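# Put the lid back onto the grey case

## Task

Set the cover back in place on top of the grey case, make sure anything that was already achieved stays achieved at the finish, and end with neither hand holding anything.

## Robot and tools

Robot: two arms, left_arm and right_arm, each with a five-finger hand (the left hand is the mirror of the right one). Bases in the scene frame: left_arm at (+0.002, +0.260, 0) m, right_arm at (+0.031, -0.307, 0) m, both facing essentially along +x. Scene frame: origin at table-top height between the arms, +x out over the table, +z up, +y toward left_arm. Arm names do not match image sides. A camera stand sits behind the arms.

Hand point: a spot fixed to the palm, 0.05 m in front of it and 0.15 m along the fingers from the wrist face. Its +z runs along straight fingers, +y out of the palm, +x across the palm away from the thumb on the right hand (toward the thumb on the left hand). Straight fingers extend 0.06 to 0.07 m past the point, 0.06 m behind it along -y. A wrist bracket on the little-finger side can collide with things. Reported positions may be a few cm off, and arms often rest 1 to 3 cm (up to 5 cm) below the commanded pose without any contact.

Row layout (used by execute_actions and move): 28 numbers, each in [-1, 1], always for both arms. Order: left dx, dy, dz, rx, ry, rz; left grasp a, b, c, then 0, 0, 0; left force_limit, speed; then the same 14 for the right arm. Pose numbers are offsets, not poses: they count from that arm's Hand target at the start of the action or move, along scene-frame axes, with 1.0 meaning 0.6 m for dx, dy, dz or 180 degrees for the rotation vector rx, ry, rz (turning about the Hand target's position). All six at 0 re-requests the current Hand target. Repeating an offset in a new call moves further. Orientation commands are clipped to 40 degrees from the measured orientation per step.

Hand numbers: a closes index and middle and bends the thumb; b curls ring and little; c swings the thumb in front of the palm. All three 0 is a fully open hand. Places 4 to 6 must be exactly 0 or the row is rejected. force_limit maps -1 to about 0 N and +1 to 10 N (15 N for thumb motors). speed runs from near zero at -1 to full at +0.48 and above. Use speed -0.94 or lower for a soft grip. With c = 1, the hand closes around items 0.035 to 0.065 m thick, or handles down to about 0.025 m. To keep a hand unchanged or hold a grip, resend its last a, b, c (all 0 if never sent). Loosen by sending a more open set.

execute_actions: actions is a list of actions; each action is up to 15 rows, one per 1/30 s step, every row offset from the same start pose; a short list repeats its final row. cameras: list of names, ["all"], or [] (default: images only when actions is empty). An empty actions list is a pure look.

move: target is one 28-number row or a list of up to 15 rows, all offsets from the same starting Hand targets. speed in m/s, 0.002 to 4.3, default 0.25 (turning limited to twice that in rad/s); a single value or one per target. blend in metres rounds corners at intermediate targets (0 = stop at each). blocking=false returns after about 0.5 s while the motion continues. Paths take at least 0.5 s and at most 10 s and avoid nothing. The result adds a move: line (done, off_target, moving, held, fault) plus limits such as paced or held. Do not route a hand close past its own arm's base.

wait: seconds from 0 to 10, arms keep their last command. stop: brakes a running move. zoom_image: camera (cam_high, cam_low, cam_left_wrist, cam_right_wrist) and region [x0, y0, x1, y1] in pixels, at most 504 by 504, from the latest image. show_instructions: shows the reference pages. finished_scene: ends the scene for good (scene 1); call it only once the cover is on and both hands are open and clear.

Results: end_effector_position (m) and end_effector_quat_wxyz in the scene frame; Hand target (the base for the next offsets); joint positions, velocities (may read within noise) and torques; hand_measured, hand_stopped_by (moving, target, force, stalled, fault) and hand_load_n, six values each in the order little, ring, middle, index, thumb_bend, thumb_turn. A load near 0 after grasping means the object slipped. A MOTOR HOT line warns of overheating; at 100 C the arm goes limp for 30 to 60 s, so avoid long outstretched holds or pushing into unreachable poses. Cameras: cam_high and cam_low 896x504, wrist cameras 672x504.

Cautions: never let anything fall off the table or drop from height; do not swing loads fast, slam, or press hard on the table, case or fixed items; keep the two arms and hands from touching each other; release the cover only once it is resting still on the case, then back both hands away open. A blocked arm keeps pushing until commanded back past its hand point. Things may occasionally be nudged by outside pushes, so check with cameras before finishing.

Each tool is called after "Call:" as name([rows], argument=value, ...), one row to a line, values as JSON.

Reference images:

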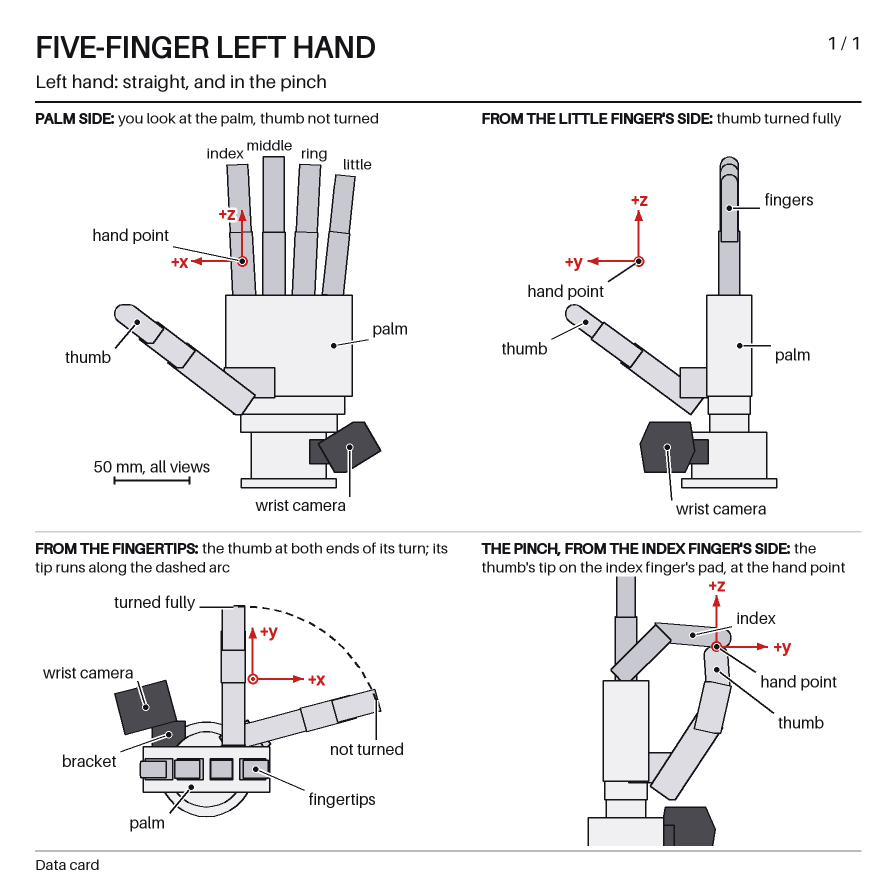

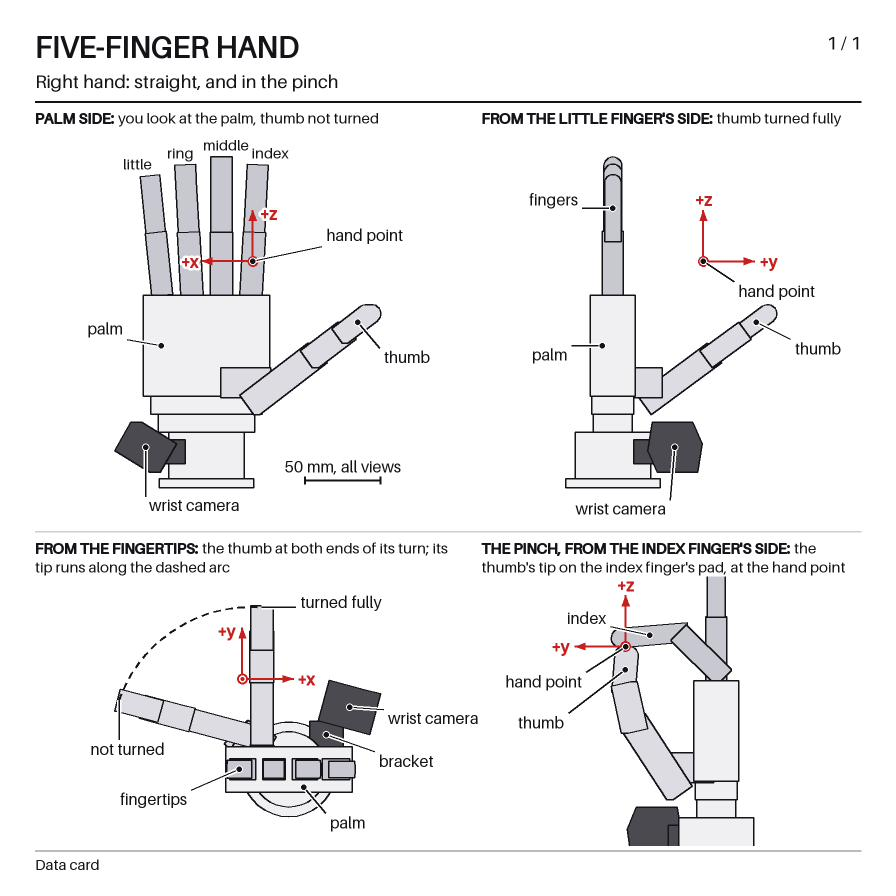

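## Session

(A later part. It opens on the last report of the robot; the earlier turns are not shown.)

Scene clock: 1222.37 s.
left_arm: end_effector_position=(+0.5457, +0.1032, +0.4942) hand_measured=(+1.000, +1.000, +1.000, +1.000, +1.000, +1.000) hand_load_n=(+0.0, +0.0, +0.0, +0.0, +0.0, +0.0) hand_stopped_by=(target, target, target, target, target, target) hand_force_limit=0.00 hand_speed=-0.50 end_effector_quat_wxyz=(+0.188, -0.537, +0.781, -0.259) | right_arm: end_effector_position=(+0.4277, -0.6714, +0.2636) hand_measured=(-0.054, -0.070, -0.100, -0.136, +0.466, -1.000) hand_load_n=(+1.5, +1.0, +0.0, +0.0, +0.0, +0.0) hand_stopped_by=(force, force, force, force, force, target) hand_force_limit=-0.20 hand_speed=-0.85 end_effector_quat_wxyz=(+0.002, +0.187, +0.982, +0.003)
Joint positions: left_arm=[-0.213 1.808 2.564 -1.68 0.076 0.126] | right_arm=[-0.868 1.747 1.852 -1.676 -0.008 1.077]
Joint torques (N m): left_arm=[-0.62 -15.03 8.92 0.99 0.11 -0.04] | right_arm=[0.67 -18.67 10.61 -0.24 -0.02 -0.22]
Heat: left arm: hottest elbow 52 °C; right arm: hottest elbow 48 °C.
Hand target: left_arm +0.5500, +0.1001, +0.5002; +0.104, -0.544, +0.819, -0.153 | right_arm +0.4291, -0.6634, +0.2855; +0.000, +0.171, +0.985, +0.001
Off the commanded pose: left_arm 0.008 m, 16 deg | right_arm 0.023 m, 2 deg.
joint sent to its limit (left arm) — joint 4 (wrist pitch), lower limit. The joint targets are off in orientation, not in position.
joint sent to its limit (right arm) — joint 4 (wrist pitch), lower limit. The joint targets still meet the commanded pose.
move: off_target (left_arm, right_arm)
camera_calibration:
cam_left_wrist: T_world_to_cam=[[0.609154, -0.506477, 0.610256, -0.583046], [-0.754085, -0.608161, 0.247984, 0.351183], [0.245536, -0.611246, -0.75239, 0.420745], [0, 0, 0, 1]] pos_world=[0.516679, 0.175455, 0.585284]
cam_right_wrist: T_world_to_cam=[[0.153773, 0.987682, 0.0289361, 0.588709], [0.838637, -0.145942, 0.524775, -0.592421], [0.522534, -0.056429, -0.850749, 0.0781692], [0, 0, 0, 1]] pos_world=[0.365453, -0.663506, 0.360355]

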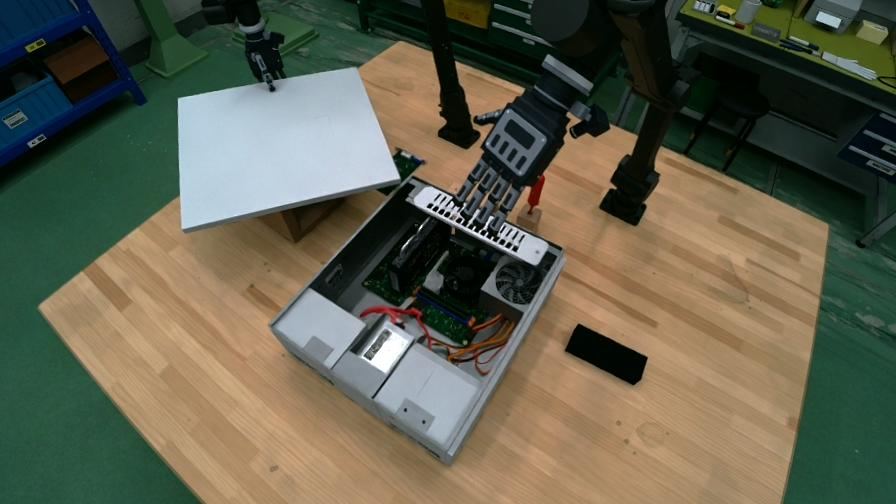

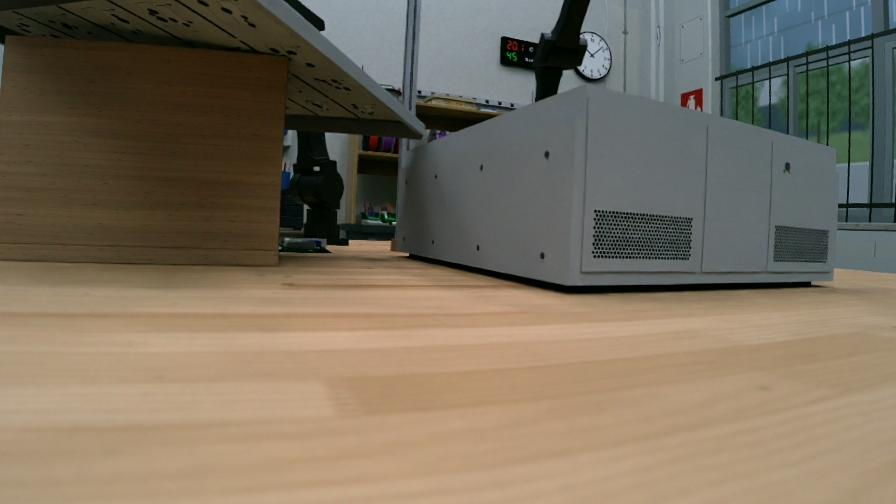

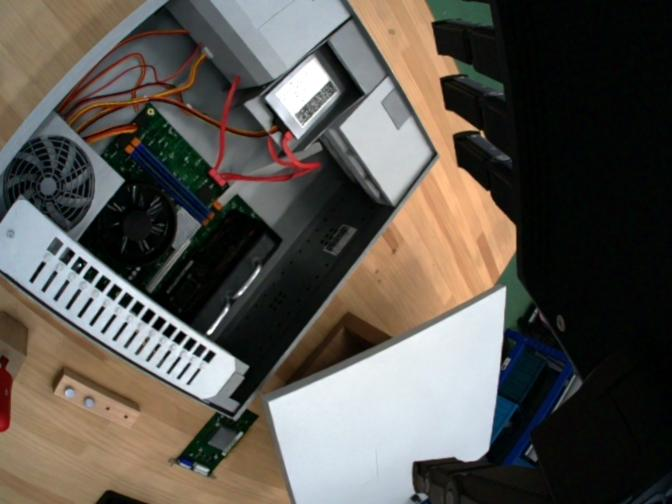

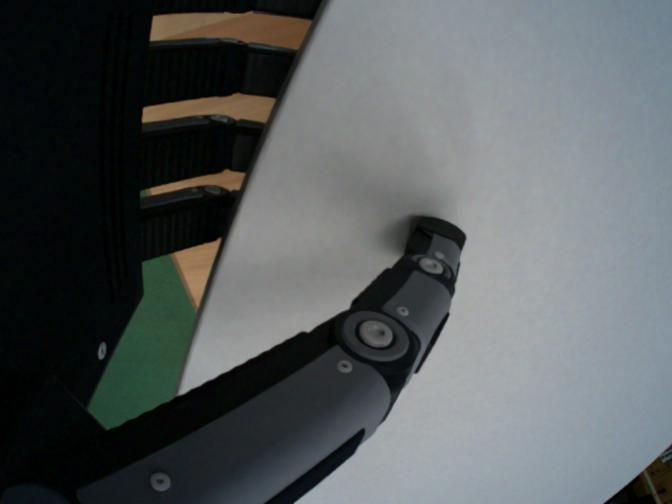

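Call:
move([
  [0,0,0,0,0,0, 0,0,0,0,0,0, 0,-0.5, -0.02,-0.08,0.0, 0,0,0, 0.66,0.62,1,0,0,0, -0.2,-0.85],
  [0,0,0,0,0,0, 0,0,0,0,0,0, 0,-0.5, -0.02,-0.08,-0.076, 0,0,0, 0.66,0.62,1,0,0,0, -0.2,-0.85],
], speed=0.08, cameras=["cam_right_wrist","cam_high","cam_low","cam_left_wrist"])

Scene clock: 1378.03 s.
left_arm: end_effector_position=(+0.5457, +0.1032, +0.4942) hand_measured=(+1.000, +1.000, +1.000, +1.000, +1.000, +1.000) hand_load_n=(+0.0, +0.0, +0.0, +0.0, -0.5, +0.0) hand_stopped_by=(target, target, target, target, target, target) hand_force_limit=0.00 hand_speed=-0.50 end_effector_quat_wxyz=(+0.188, -0.537, +0.781, -0.259) | right_arm: end_effector_position=(+0.4206, -0.6993, +0.2349) hand_measured=(-0.054, -0.070, -0.100, -0.136, +0.468, -1.000) hand_load_n=(+0.0, +1.0, +1.5, +5.0, +1.5, -0.5) hand_stopped_by=(force, force, force, force, force, target) hand_force_limit=-0.20 hand_speed=-0.85 end_effector_quat_wxyz=(-0.008, +0.170, +0.985, +0.016)
Joint positions: left_arm=[-0.213 1.808 2.564 -1.68 0.076 0.126] | right_arm=[-0.911 1.824 1.88 -1.661 -0.013 0.997]
Joint torques (N m): left_arm=[-1.2 -15.5 9.01 0.9 0.09 -0.11] | right_arm=[-1.08 -17.44 10.3 0.9 0.44 -0.14]
Heat: left arm: hottest elbow 53 °C; right arm: hottest elbow 44 °C.
Hand target: left_arm +0.5500, +0.1001, +0.5002; +0.104, -0.544, +0.819, -0.153 | right_arm +0.4171, -0.7115, +0.2399; +0.000, +0.171, +0.985, +0.000
Off the commanded pose: left_arm 0.008 m, 16 deg | right_arm 0.014 m, 2 deg.
joint sent to its limit (left arm) — joint 4 (wrist pitch), lower limit. The joint targets are off in orientation, not in position.
move: off_target (left_arm, right_arm)
camera_calibration:
cam_left_wrist: T_world_to_cam=[[0.609154, -0.506477, 0.610256, -0.583046], [-0.754085, -0.608161, 0.247984, 0.351183], [0.245536, -0.611246, -0.75239, 0.420745], [0, 0, 0, 1]] pos_world=[0.516679, 0.175455, 0.585284]
cam_right_wrist: T_world_to_cam=[[0.119082, 0.991325, 0.0556253, 0.628918], [0.8518, -0.130786, 0.507278, -0.566255], [0.510153, -0.0130259, -0.859985, 0.0936119], [0, 0, 0, 1]] pos_world=[0.359687, -0.696301, 0.33277]

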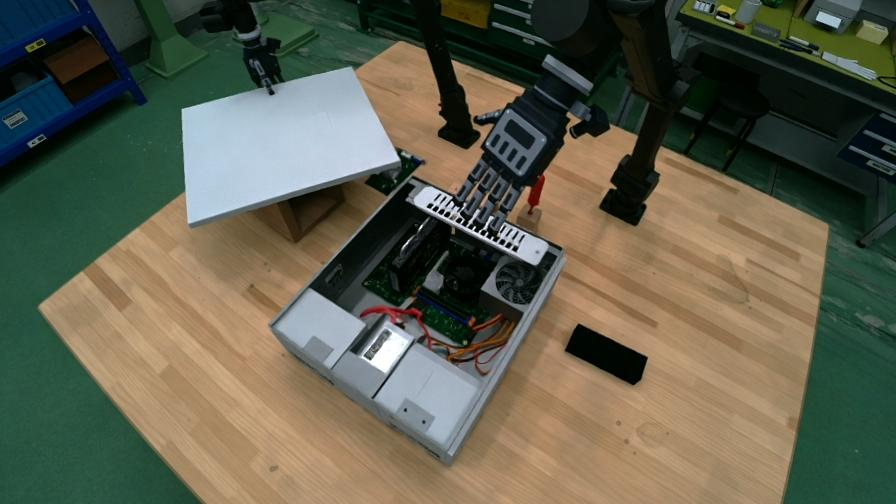

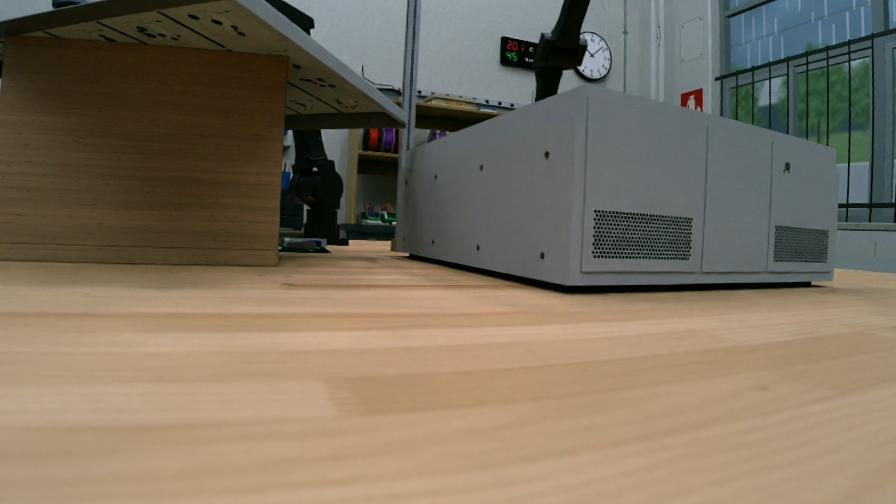

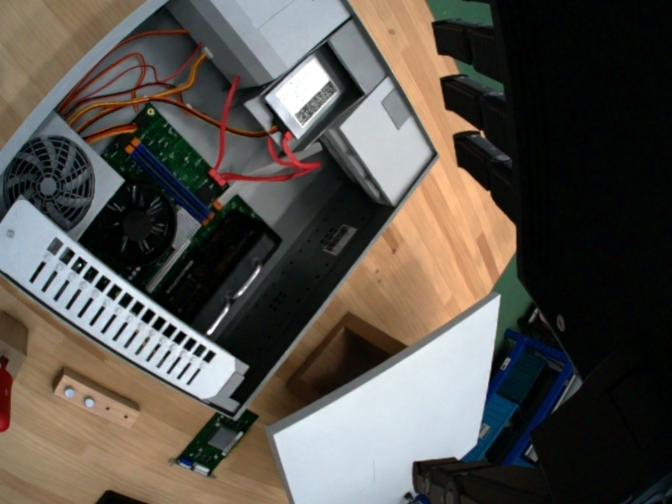

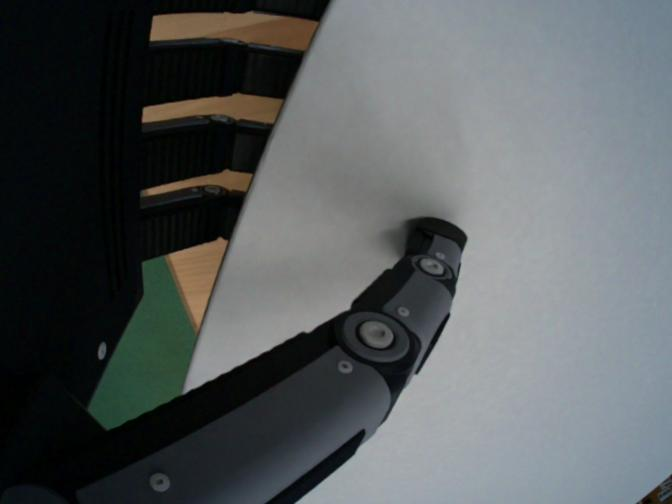

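Call:
move([
  [0,0,0,0,0,0, 0,0,0,0,0,0, 0,-0.5, 0,0,0, 0,0,0, 0,0,1,0,0,0, -0.2,-0.6],
  [0,0,0,0,0,0, 0,0,0,0,0,0, 0,-0.5, 0,0,0.1, 0,0,0, 0,0,1,0,0,0, -0.2,-0.6],
  [0,0,0,0,0,0, 0,0,0,0,0,0, 0,-0.5, 0.143,-0.0625,0.1, 0,0,-0.071, 0,0,1,0,0,0, -0.2,-0.6],
  [0,0,0,0,0,0, 0,0,0,0,0,0, 0,-0.5, 0.143,-0.0625,0.008, 0,0,-0.071, 0,0,1,0,0,0, -0.2,-0.6],
], speed=0.12, cameras=["cam_right_wrist","cam_high"])

Scene clock: 1426.23 s.
left_arm: end_effector_position=(+0.5457, +0.1032, +0.4942) hand_measured=(+1.000, +1.000, +1.000, +1.000, +1.000, +1.000) hand_load_n=(-0.5, +0.0, +0.0, +0.0, +0.0, +0.0) hand_stopped_by=(target, target, target, target, target, target) hand_force_limit=0.00 hand_speed=-0.50 end_effector_quat_wxyz=(+0.188, -0.537, +0.781, -0.259) | right_arm: end_effector_position=(+0.4964, -0.7543, +0.2452) hand_measured=(+1.000, +1.000, +1.000, +1.000, +0.650, -1.000) hand_load_n=(+0.0, +0.0, +0.0, -0.5, +0.0, +0.0) hand_stopped_by=(target, target, target, target, target, target) hand_force_limit=-0.20 hand_speed=-0.60 end_effector_quat_wxyz=(+0.027, +0.284, +0.958, -0.012)
Joint positions: left_arm=[-0.213 1.808 2.564 -1.68 0.076 0.126] | right_arm=[-0.868 1.986 2.149 -1.675 -0.01 1.277]
Joint torques (N m): left_arm=[-0.91 -14.92 8.96 0.83 0.07 -0.06] | right_arm=[0.91 -19.08 10.14 -0.09 0.04 0.07]
Heat: left arm: hottest elbow 53 °C; right arm: hottest elbow 45 °C.
Hand target: left_arm +0.5500, +0.1001, +0.5002; +0.104, -0.544, +0.819, -0.153 | right_arm +0.5030, -0.7489, +0.2449; +0.000, +0.280, +0.960, +0.000
Off the commanded pose: left_arm 0.008 m, 16 deg | right_arm 0.008 m, 3 deg.
joint sent to its limit (left arm) — joint 4 (wrist pitch), lower limit. The joint targets are off in orientation, not in position.
joint sent to its limit (right arm) — joint 4 (wrist pitch), lower limit. The joint targets are off in orientation, not in position.
move: off_target (left_arm, right_arm)
camera_calibration:
cam_right_wrist: T_world_to_cam=[[0.346175, 0.938168, 0.0018815, 0.534342], [0.772039, -0.286013, 0.567585, -0.735622], [0.533028, -0.195031, -0.823313, -0.0945528], [0, 0, 0, 1]] pos_world=[0.433352, -0.730141, 0.338676]
Images, in order (width x height): cam_high 896x504, cam_right_wrist 672x504.

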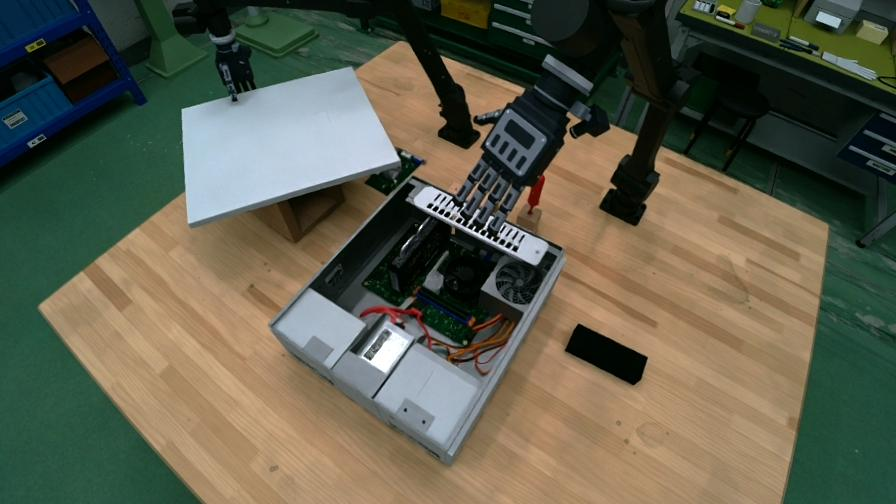

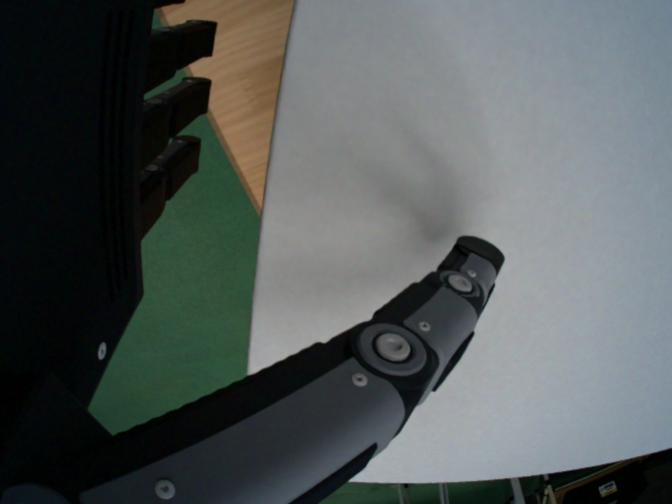

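Call:
move([
  [0,0,0,0,0,0, 0,0,0,0,0,0, 0,-0.5, 0,0,0, 0,0,0, 0.45,0.4,1,0,0,0, -0.5,-0.8],
  [0,0,0,0,0,0, 0,0,0,0,0,0, 0,-0.5, 0,0,-0.014, 0,0,0, 0.55,0.5,1,0,0,0, -0.4,-0.85],
  [0,0,0,0,0,0, 0,0,0,0,0,0, 0,-0.5, 0,0,-0.008, 0,0,0, 0.68,0.64,1,0,0,0, -0.1,-0.85],
], speed=0.08, cameras=["cam_right_wrist","cam_high"])

Scene clock: 1442.33 s.
left_arm: end_effector_position=(+0.5457, +0.1032, +0.4942) hand_measured=(+1.000, +1.000, +1.000, +1.000, +1.000, +1.000) hand_load_n=(+0.0, +0.0, +0.0, +0.0, +0.0, +0.0) hand_stopped_by=(target, target, target, target, target, target) hand_force_limit=0.00 hand_speed=-0.50 end_effector_quat_wxyz=(+0.188, -0.537, +0.781, -0.259) | right_arm: end_effector_position=(+0.4981, -0.7537, +0.2414) hand_measured=(-0.080, -0.056, -0.038, -0.038, +0.388, -1.000) hand_load_n=(+5.5, +2.5, +0.5, +7.0, +10.0, -0.5) hand_stopped_by=(force, force, force, force, force, target) hand_force_limit=-0.10 hand_speed=-0.85 end_effector_quat_wxyz=(+0.026, +0.284, +0.958, -0.008)
Joint positions: left_arm=[-0.213 1.808 2.564 -1.68 0.076 0.126] | right_arm=[-0.867 1.993 2.149 -1.675 -0.016 1.277]
Joint torques (N m): left_arm=[-0.79 -14.62 8.91 1.06 0.08 -0.05] | right_arm=[0.85 -19.14 9.88 -0.09 0.3 0.06]
Heat: left arm: hottest elbow 53 °C; right arm: hottest elbow 44 °C.
Hand target: left_arm +0.5500, +0.1001, +0.5002; +0.104, -0.544, +0.819, -0.153 | right_arm +0.5029, -0.7490, +0.2399; +0.000, +0.280, +0.960, +0.001
Off the commanded pose: left_arm 0.008 m, 16 deg | right_arm 0.007 m, 3 deg.
joint sent to its limit (left arm) — joint 4 (wrist pitch), lower limit. The joint targets are off in orientation, not in position.
joint sent to its limit (right arm) — joint 4 (wrist pitch), lower limit. The joint targets are off in orientation, not in position.
move: off_target (left_arm, right_arm); target 2's new numbers were sent with right_arm's hand 0.010 m and 3 deg from that target; target 3's new numbers were sent with right_arm's hand 0.008 m and 3 deg from that target
camera_calibration:
cam_right_wrist: T_world_to_cam=[[0.345112, 0.9385, 0.0107922, 0.531768], [0.772378, -0.290519, 0.564829, -0.737494], [0.533227, -0.186593, -0.825138, -0.0917959], [0, 0, 0, 1]] pos_world=[0.435053, -0.730449, 0.335075]
Images, in order (width x height): cam_high 896x504, cam_right_wrist 672x504.

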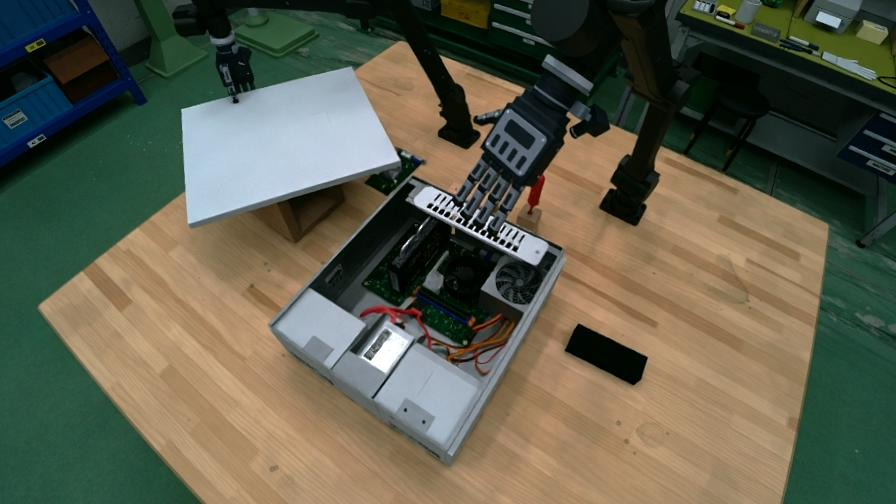

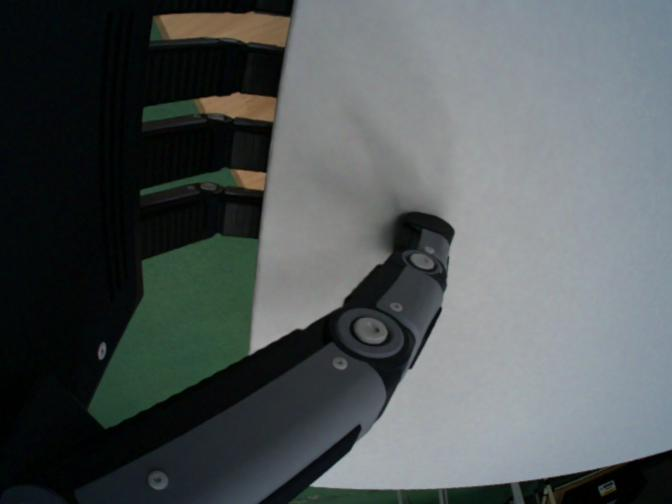

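Call:
move([
  [0,0,0,0,0,0, 0,0,0,0,0,0, 0,-0.5, 0,0,0.16, 0,0,0, 0.68,0.64,1,0,0,0, -0.1,-0.85],
  [0,0,0,0,0,0, 0,0,0,0,0,0, 0,-0.5, 0.08,0.09,0.16, 0,0,0.065, 0.68,0.64,1,0,0,0, -0.1,-0.85],
], speed=0.08, cameras=["cam_right_wrist","cam_high","cam_low","cam_left_wrist"])

Scene clock: 1458.07 s.
left_arm: end_effector_position=(+0.5457, +0.1032, +0.4942) hand_measured=(+1.000, +1.000, +1.000, +1.000, +1.000, +1.000) hand_load_n=(+0.0, +0.0, +0.5, +0.0, +0.0, +0.0) hand_stopped_by=(target, target, target, target, target, target) hand_force_limit=0.00 hand_speed=-0.50 end_effector_quat_wxyz=(+0.188, -0.537, +0.781, -0.259) | right_arm: end_effector_position=(+0.5384, -0.7010, +0.2963) hand_measured=(-0.080, -0.056, -0.038, -0.038, +0.386, -1.000) hand_load_n=(+0.0, +0.0, +0.5, +3.0, +0.0, +0.0) hand_stopped_by=(force, force, force, force, force, target) hand_force_limit=-0.10 hand_speed=-0.85 end_effector_quat_wxyz=(+0.071, +0.210, +0.975, -0.032)
Joint positions: left_arm=[-0.213 1.808 2.564 -1.68 0.076 0.126] | right_arm=[-0.767 1.932 2.192 -1.677 -0.021 1.226]
Joint torques (N m): left_arm=[-0.97 -15.21 9.01 0.91 0.08 -0.03] | right_arm=[1.03 -20.42 15.53 0.2 -0.49 -0.18]
Heat: left arm: hottest elbow 53 °C; right arm: hottest elbow 44 °C.
Hand target: left_arm +0.5500, +0.1001, +0.5002; +0.104, -0.544, +0.819, -0.153 | right_arm +0.5509, -0.6949, +0.3360; +0.000, +0.181, +0.984, +0.000
Off the commanded pose: left_arm 0.008 m, 16 deg | right_arm 0.042 m, 10 deg.
joint sent to its limit (left arm) — joint 4 (wrist pitch), lower limit. The joint targets are off in orientation, not in position.
joint sent to its limit (right arm) — joint 4 (wrist pitch), lower limit. The joint targets are off in orientation, not in position.
move: off_target (left_arm, right_arm)
camera_calibration:
cam_left_wrist: T_world_to_cam=[[0.609154, -0.506477, 0.610256, -0.583046], [-0.754085, -0.608161, 0.247984, 0.351183], [0.245536, -0.611246, -0.75239, 0.420745], [0, 0, 0, 1]] pos_world=[0.516679, 0.175455, 0.585284]
cam_right_wrist: T_world_to_cam=[[0.201667, 0.978532, -0.0424858, 0.588917], [0.761946, -0.129479, 0.634566, -0.686448], [0.615442, -0.160343, -0.7717, -0.0997504], [0, 0, 0, 1]] pos_world=[0.465662, -0.681149, 0.38364]

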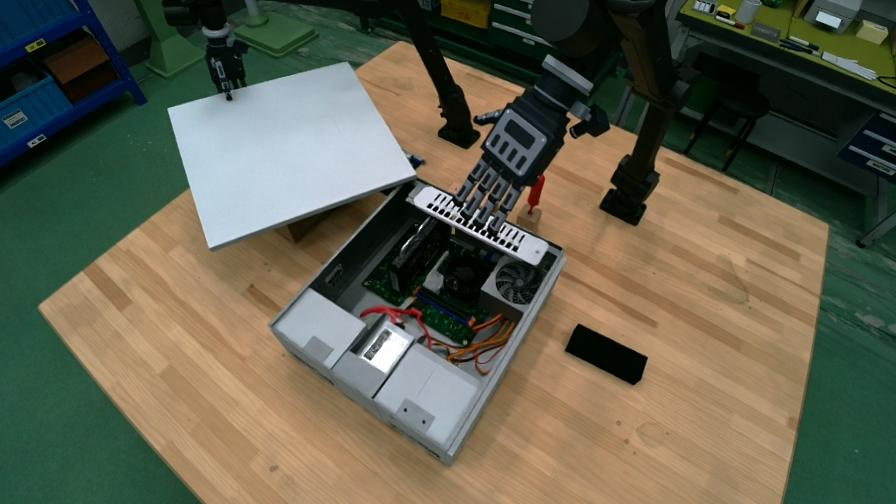

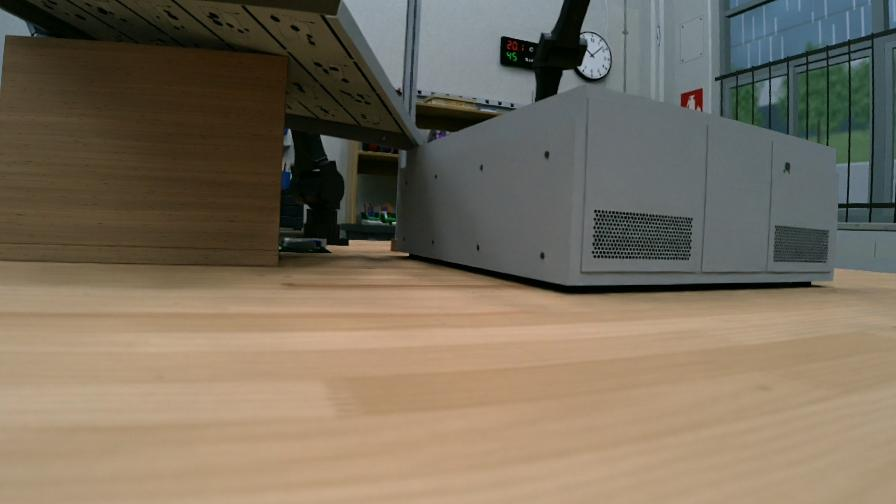

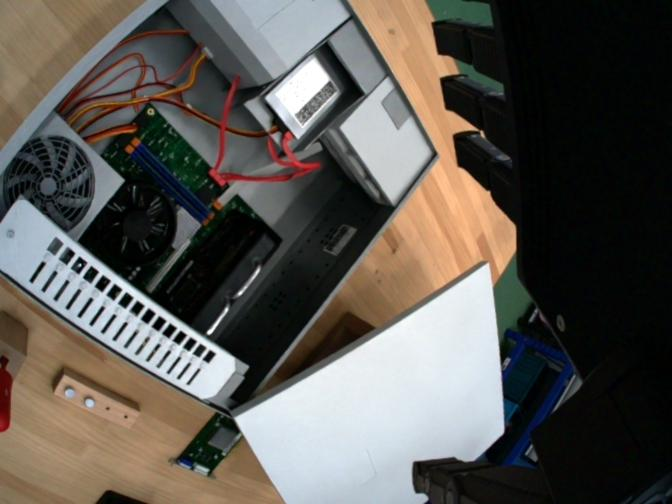

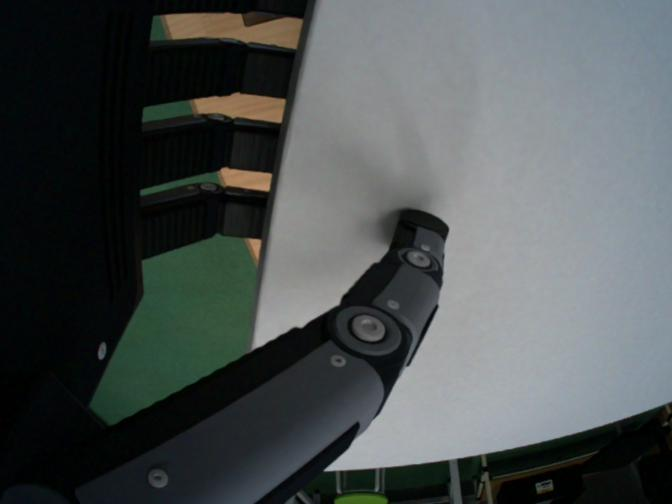

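Call:
zoom_image(camera="cam_low", region=[270, 0, 450, 170])

Call:
zoom_image(camera="cam_high", region=[160, 50, 440, 260])

Scaled by 2.800 from the camera's 896x504 image, which has a finer 1280x720 frame.

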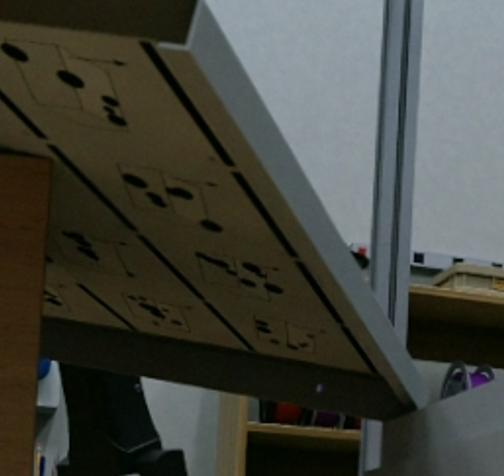

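Scaled by 1.800 from the camera's 896x504 image, which has a finer 1280x720 frame.

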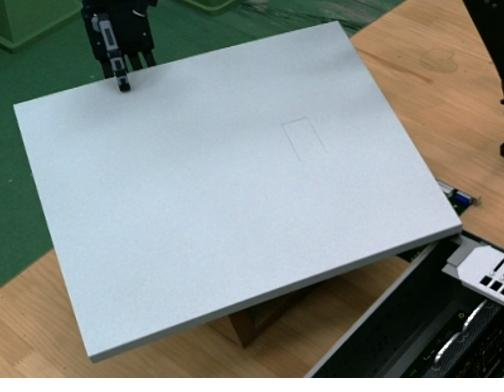

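Call:
move([
  [0.055,-0.5335,-0.2,-0.1417,0.1628,0.4604, 0,0,0,0,0,0, 0,-0.5, 0,0,0, 0,0,0, 0.68,0.64,1,0,0,0, -0.1,-0.85],
  [0.055,-0.595,-0.3337,-0.1417,0.1628,0.4604, 0.45,0.4,1,0,0,0, -0.4,-0.5, 0,0,0, 0,0,0, 0.68,0.64,1,0,0,0, -0.1,-0.85],
], speed=0.25, cameras=["all"])

Scene clock: 1543.37 s.
left_arm: end_effector_position=(+0.5797, -0.2537, +0.2808) hand_measured=(+0.246, +0.172, +0.150, +0.180, +0.432, -1.000) hand_load_n=(+0.0, +0.0, +0.0, +0.0, +0.0, +0.0) hand_stopped_by=(target, target, target, target, target, target) hand_force_limit=-0.40 hand_speed=-0.50 end_effector_quat_wxyz=(+0.126, +0.967, -0.209, +0.075) | right_arm: end_effector_position=(+0.5384, -0.7010, +0.2963) hand_measured=(-0.080, -0.056, -0.038, -0.038, +0.386, -1.000) hand_load_n=(+0.0, +0.0, +0.0, +3.0, +0.0, +0.0) hand_stopped_by=(force, force, force, force, force, target) hand_force_limit=-0.10 hand_speed=-0.85 end_effector_quat_wxyz=(+0.071, +0.210, +0.975, -0.032)
Joint positions: left_arm=[-0.617 2.228 2.577 -1.68 0.171 -1.782] | right_arm=[-0.767 1.932 2.192 -1.677 -0.021 1.226]
Joint torques (N m): left_arm=[-0.85 -24.18 10.17 0.29 0.02 -0.19] | right_arm=[1.08 -20.37 15.56 0.21 -0.49 -0.2]
Heat: left arm: hottest elbow 54 °C; right arm: hottest elbow 48 °C.
Hand target: left_arm +0.5831, -0.2568, +0.2998; +0.125, +0.966, -0.211, +0.078 | right_arm +0.5509, -0.6949, +0.3360; +0.000, +0.181, +0.984, +0.000
Off the commanded pose: left_arm 0.020 m, 0 deg | right_arm 0.042 m, 10 deg.
joint sent to its limit (left arm) — joint 4 (wrist pitch), lower limit. The joint targets still meet the commanded pose.
joint sent to its limit (right arm) — joint 4 (wrist pitch), lower limit. The joint targets are off in orientation, not in position.
move: off_target (left_arm, right_arm); target 2's new numbers were sent with left_arm's hand 0.020 m and 0 deg from that target
camera_calibration:
cam_left_wrist: T_world_to_cam=[[0.632175, 0.765241, -0.121496, -0.139466], [0.602991, -0.387419, 0.697358, -0.644139], [0.486577, -0.514113, -0.70635, -0.0942496], [0, 0, 0, 1]] pos_world=[0.522436, -0.191282, 0.365678]
cam_right_wrist: T_world_to_cam=[[0.201667, 0.978532, -0.0424858, 0.588917], [0.761946, -0.129479, 0.634566, -0.686448], [0.615442, -0.160343, -0.7717, -0.0997504], [0, 0, 0, 1]] pos_world=[0.465662, -0.681149, 0.38364]

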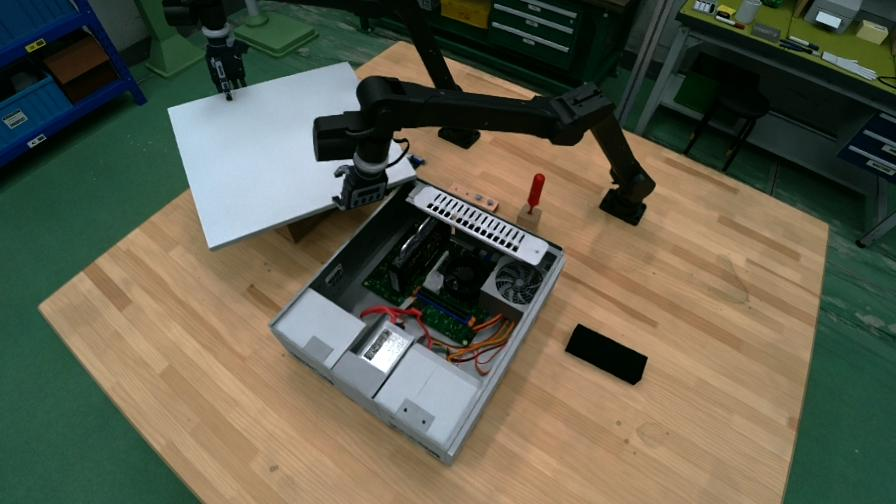

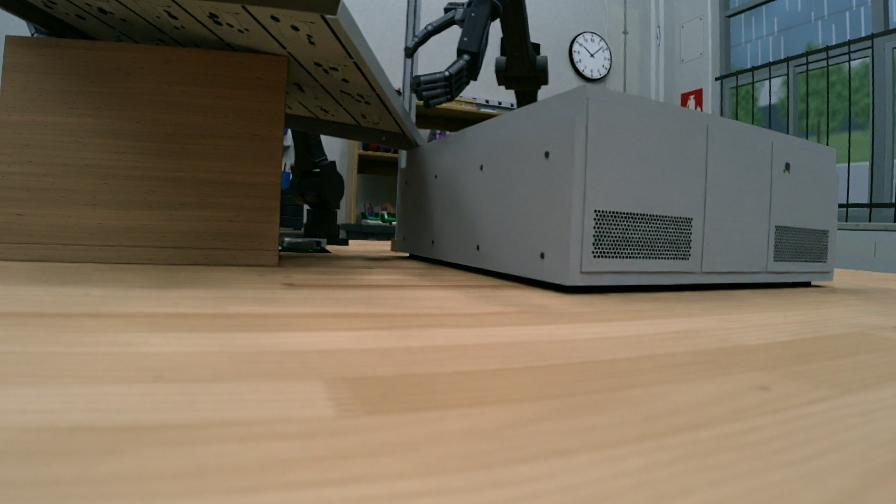

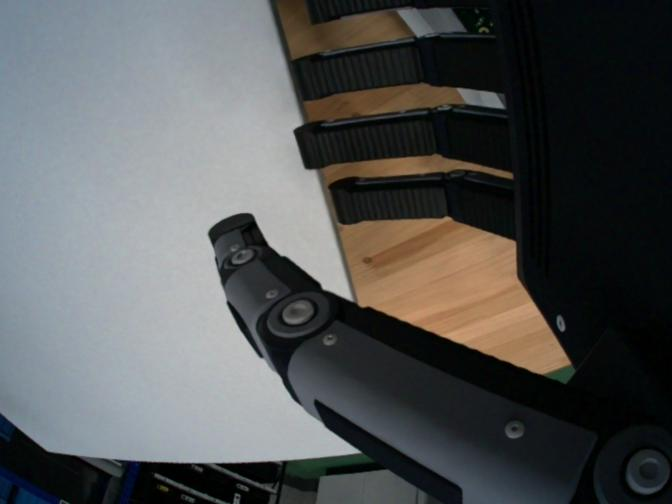

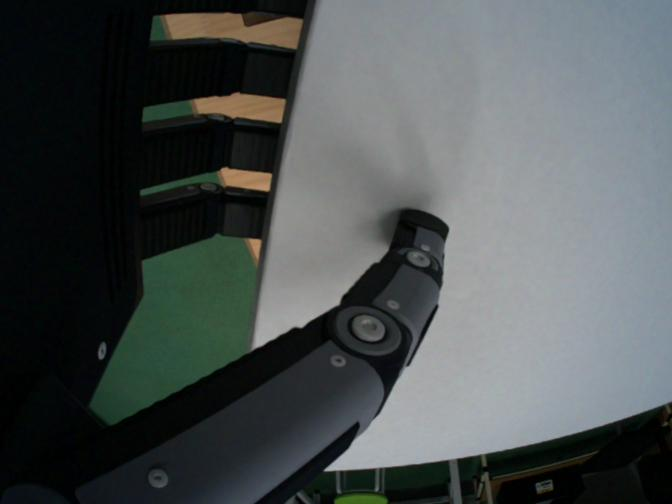

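Call:
move(target=[-0.01,-0.021,-0.11,0,0,0, 0.45,0.4,1,0,0,0, -0.4,-0.5, 0,0,0, 0,0,0, 0.68,0.64,1,0,0,0, -0.1,-0.85], speed=0.12, cameras=["cam_high","cam_low","cam_left_wrist"])

Scene clock: 1564.67 s.
left_arm: end_effector_position=(+0.5807, -0.2658, +0.2257) hand_measured=(+0.246, +0.172, +0.150, +0.180, +0.432, -1.000) hand_load_n=(-0.5, +0.0, +0.0, +0.0, +0.0, +0.0) hand_stopped_by=(target, target, target, target, target, target) hand_force_limit=-0.40 hand_speed=-0.50 end_effector_quat_wxyz=(+0.123, +0.967, -0.210, +0.070) | right_arm: end_effector_position=(+0.5384, -0.7010, +0.2963) hand_measured=(-0.080, -0.056, -0.038, -0.038, +0.386, -1.000) hand_load_n=(+0.0, +0.0, +0.0, +3.0, +0.0, +0.0) hand_stopped_by=(force, force, force, force, force, target) hand_force_limit=-0.10 hand_speed=-0.85 end_effector_quat_wxyz=(+0.071, +0.210, +0.975, -0.032)
Joint positions: left_arm=[-0.63 2.204 2.39 -1.524 0.168 -1.794] | right_arm=[-0.767 1.932 2.192 -1.677 -0.021 1.226]
Joint torques (N m): left_arm=[-1.2 -25.7 6.65 1.05 -0.09 -0.18] | right_arm=[1.08 -20.37 15.54 0.21 -0.49 -0.2]
Heat: left arm: hottest elbow 58 °C; right arm: hottest elbow 49 °C.
Hand target: left_arm +0.5771, -0.2694, +0.2337; +0.125, +0.966, -0.211, +0.078 | right_arm +0.5509, -0.6949, +0.3360; +0.000, +0.181, +0.984, +0.000
Off the commanded pose: left_arm 0.010 m, 1 deg | right_arm 0.042 m, 10 deg.
joint sent to its limit (right arm) — joint 4 (wrist pitch), lower limit. The joint targets are off in orientation, not in position.
move: off_target (right_arm)
camera_calibration:
cam_left_wrist: T_world_to_cam=[[0.632059, 0.765308, -0.121671, -0.137481], [0.608399, -0.392836, 0.689587, -0.613922], [0.47995, -0.509885, -0.713908, -0.133242], [0, 0, 0, 1]] pos_world=[0.524355, -0.203893, 0.311502]
Images, in order (width x height): cam_high 896x504, cam_low 896x504, cam_left_wrist 672x504.

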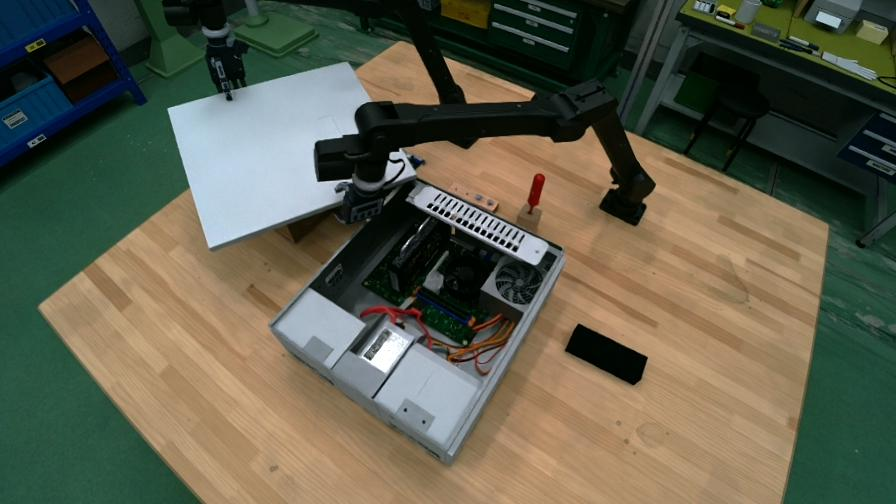

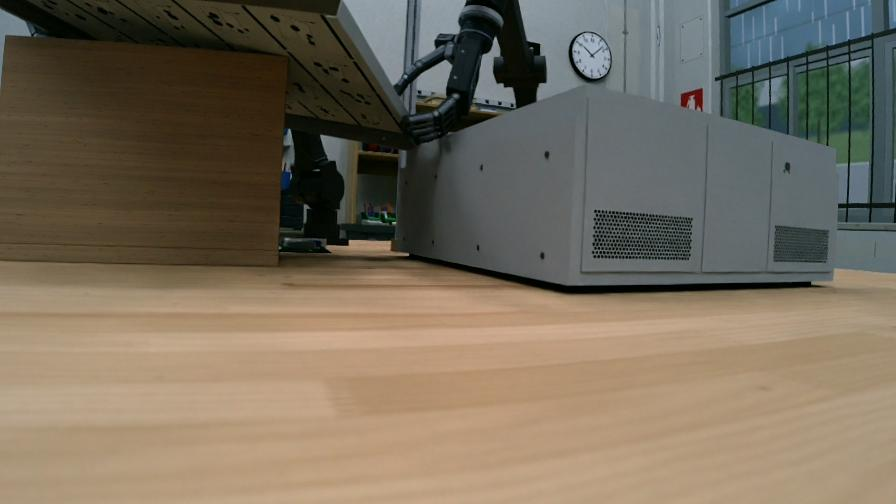

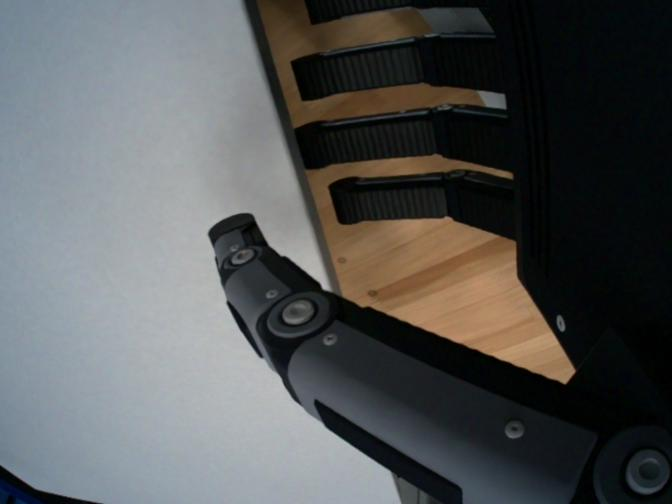

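Call:
move(target=[0,0,-0.035,0,0,0, 0.45,0.4,1,0,0,0, -0.4,-0.5, 0,0,0, 0,0,0, 0.68,0.64,1,0,0,0, -0.1,-0.85], speed=0.06, cameras=["cam_low","cam_left_wrist"])

Scene clock: 1576.77 s.
left_arm: end_effector_position=(+0.5800, -0.2652, +0.2262) hand_measured=(+0.246, +0.172, +0.150, +0.180, +0.432, -1.000) hand_load_n=(-1.0, +0.0, +0.0, +0.0, +0.0, +0.0) hand_stopped_by=(target, target, target, target, target, target) hand_force_limit=-0.40 hand_speed=-0.50 end_effector_quat_wxyz=(+0.129, +0.966, -0.210, +0.084) | right_arm: end_effector_position=(+0.5384, -0.7010, +0.2963) hand_measured=(-0.080, -0.056, -0.038, -0.038, +0.386, -1.000) hand_load_n=(+0.0, +0.0, +0.0, +3.0, +0.0, +0.0) hand_stopped_by=(force, force, force, force, force, target) hand_force_limit=-0.10 hand_speed=-0.85 end_effector_quat_wxyz=(+0.071, +0.210, +0.975, -0.032)
Joint positions: left_arm=[-0.63 2.166 2.317 -1.46 0.168 -1.795] | right_arm=[-0.767 1.932 2.192 -1.677 -0.021 1.226]
Joint torques (N m): left_arm=[-1.32 -22.48 6.04 1.01 -0.13 -0.12] | right_arm=[1.03 -20.37 15.54 0.2 -0.49 -0.2]
Heat: left arm: hottest elbow 56 °C; right arm: hottest elbow 49 °C.
Hand target: left_arm +0.5771, -0.2694, +0.2127; +0.125, +0.966, -0.211, +0.078 | right_arm +0.5509, -0.6949, +0.3360; +0.000, +0.181, +0.984, +0.000
Off the commanded pose: left_arm 0.014 m, 1 deg | right_arm 0.042 m, 10 deg.
joint sent to its limit (right arm) — joint 4 (wrist pitch), lower limit. The joint targets are off in orientation, not in position.
move: off_target (left_arm, right_arm)
camera_calibration:
cam_left_wrist: T_world_to_cam=[[0.63381, 0.764077, -0.120298, -0.139062], [0.592613, -0.379739, 0.710358, -0.605587], [0.497086, -0.521522, -0.693484, -0.149851], [0, 0, 0, 1]] pos_world=[0.521506, -0.201861, 0.309536]
Images, in order (width x height): cam_low 896x504, cam_left_wrist 672x504.

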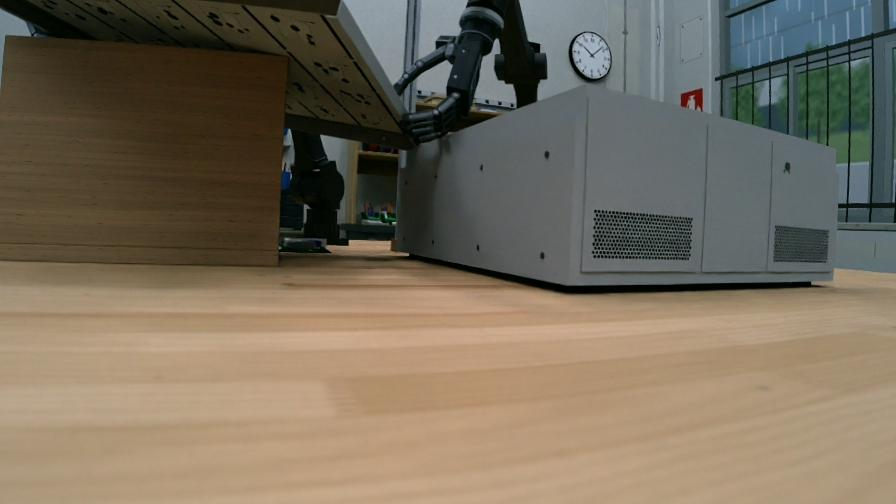

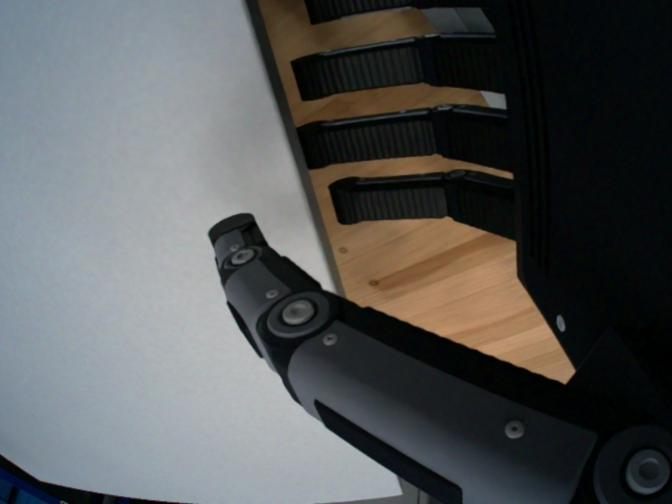

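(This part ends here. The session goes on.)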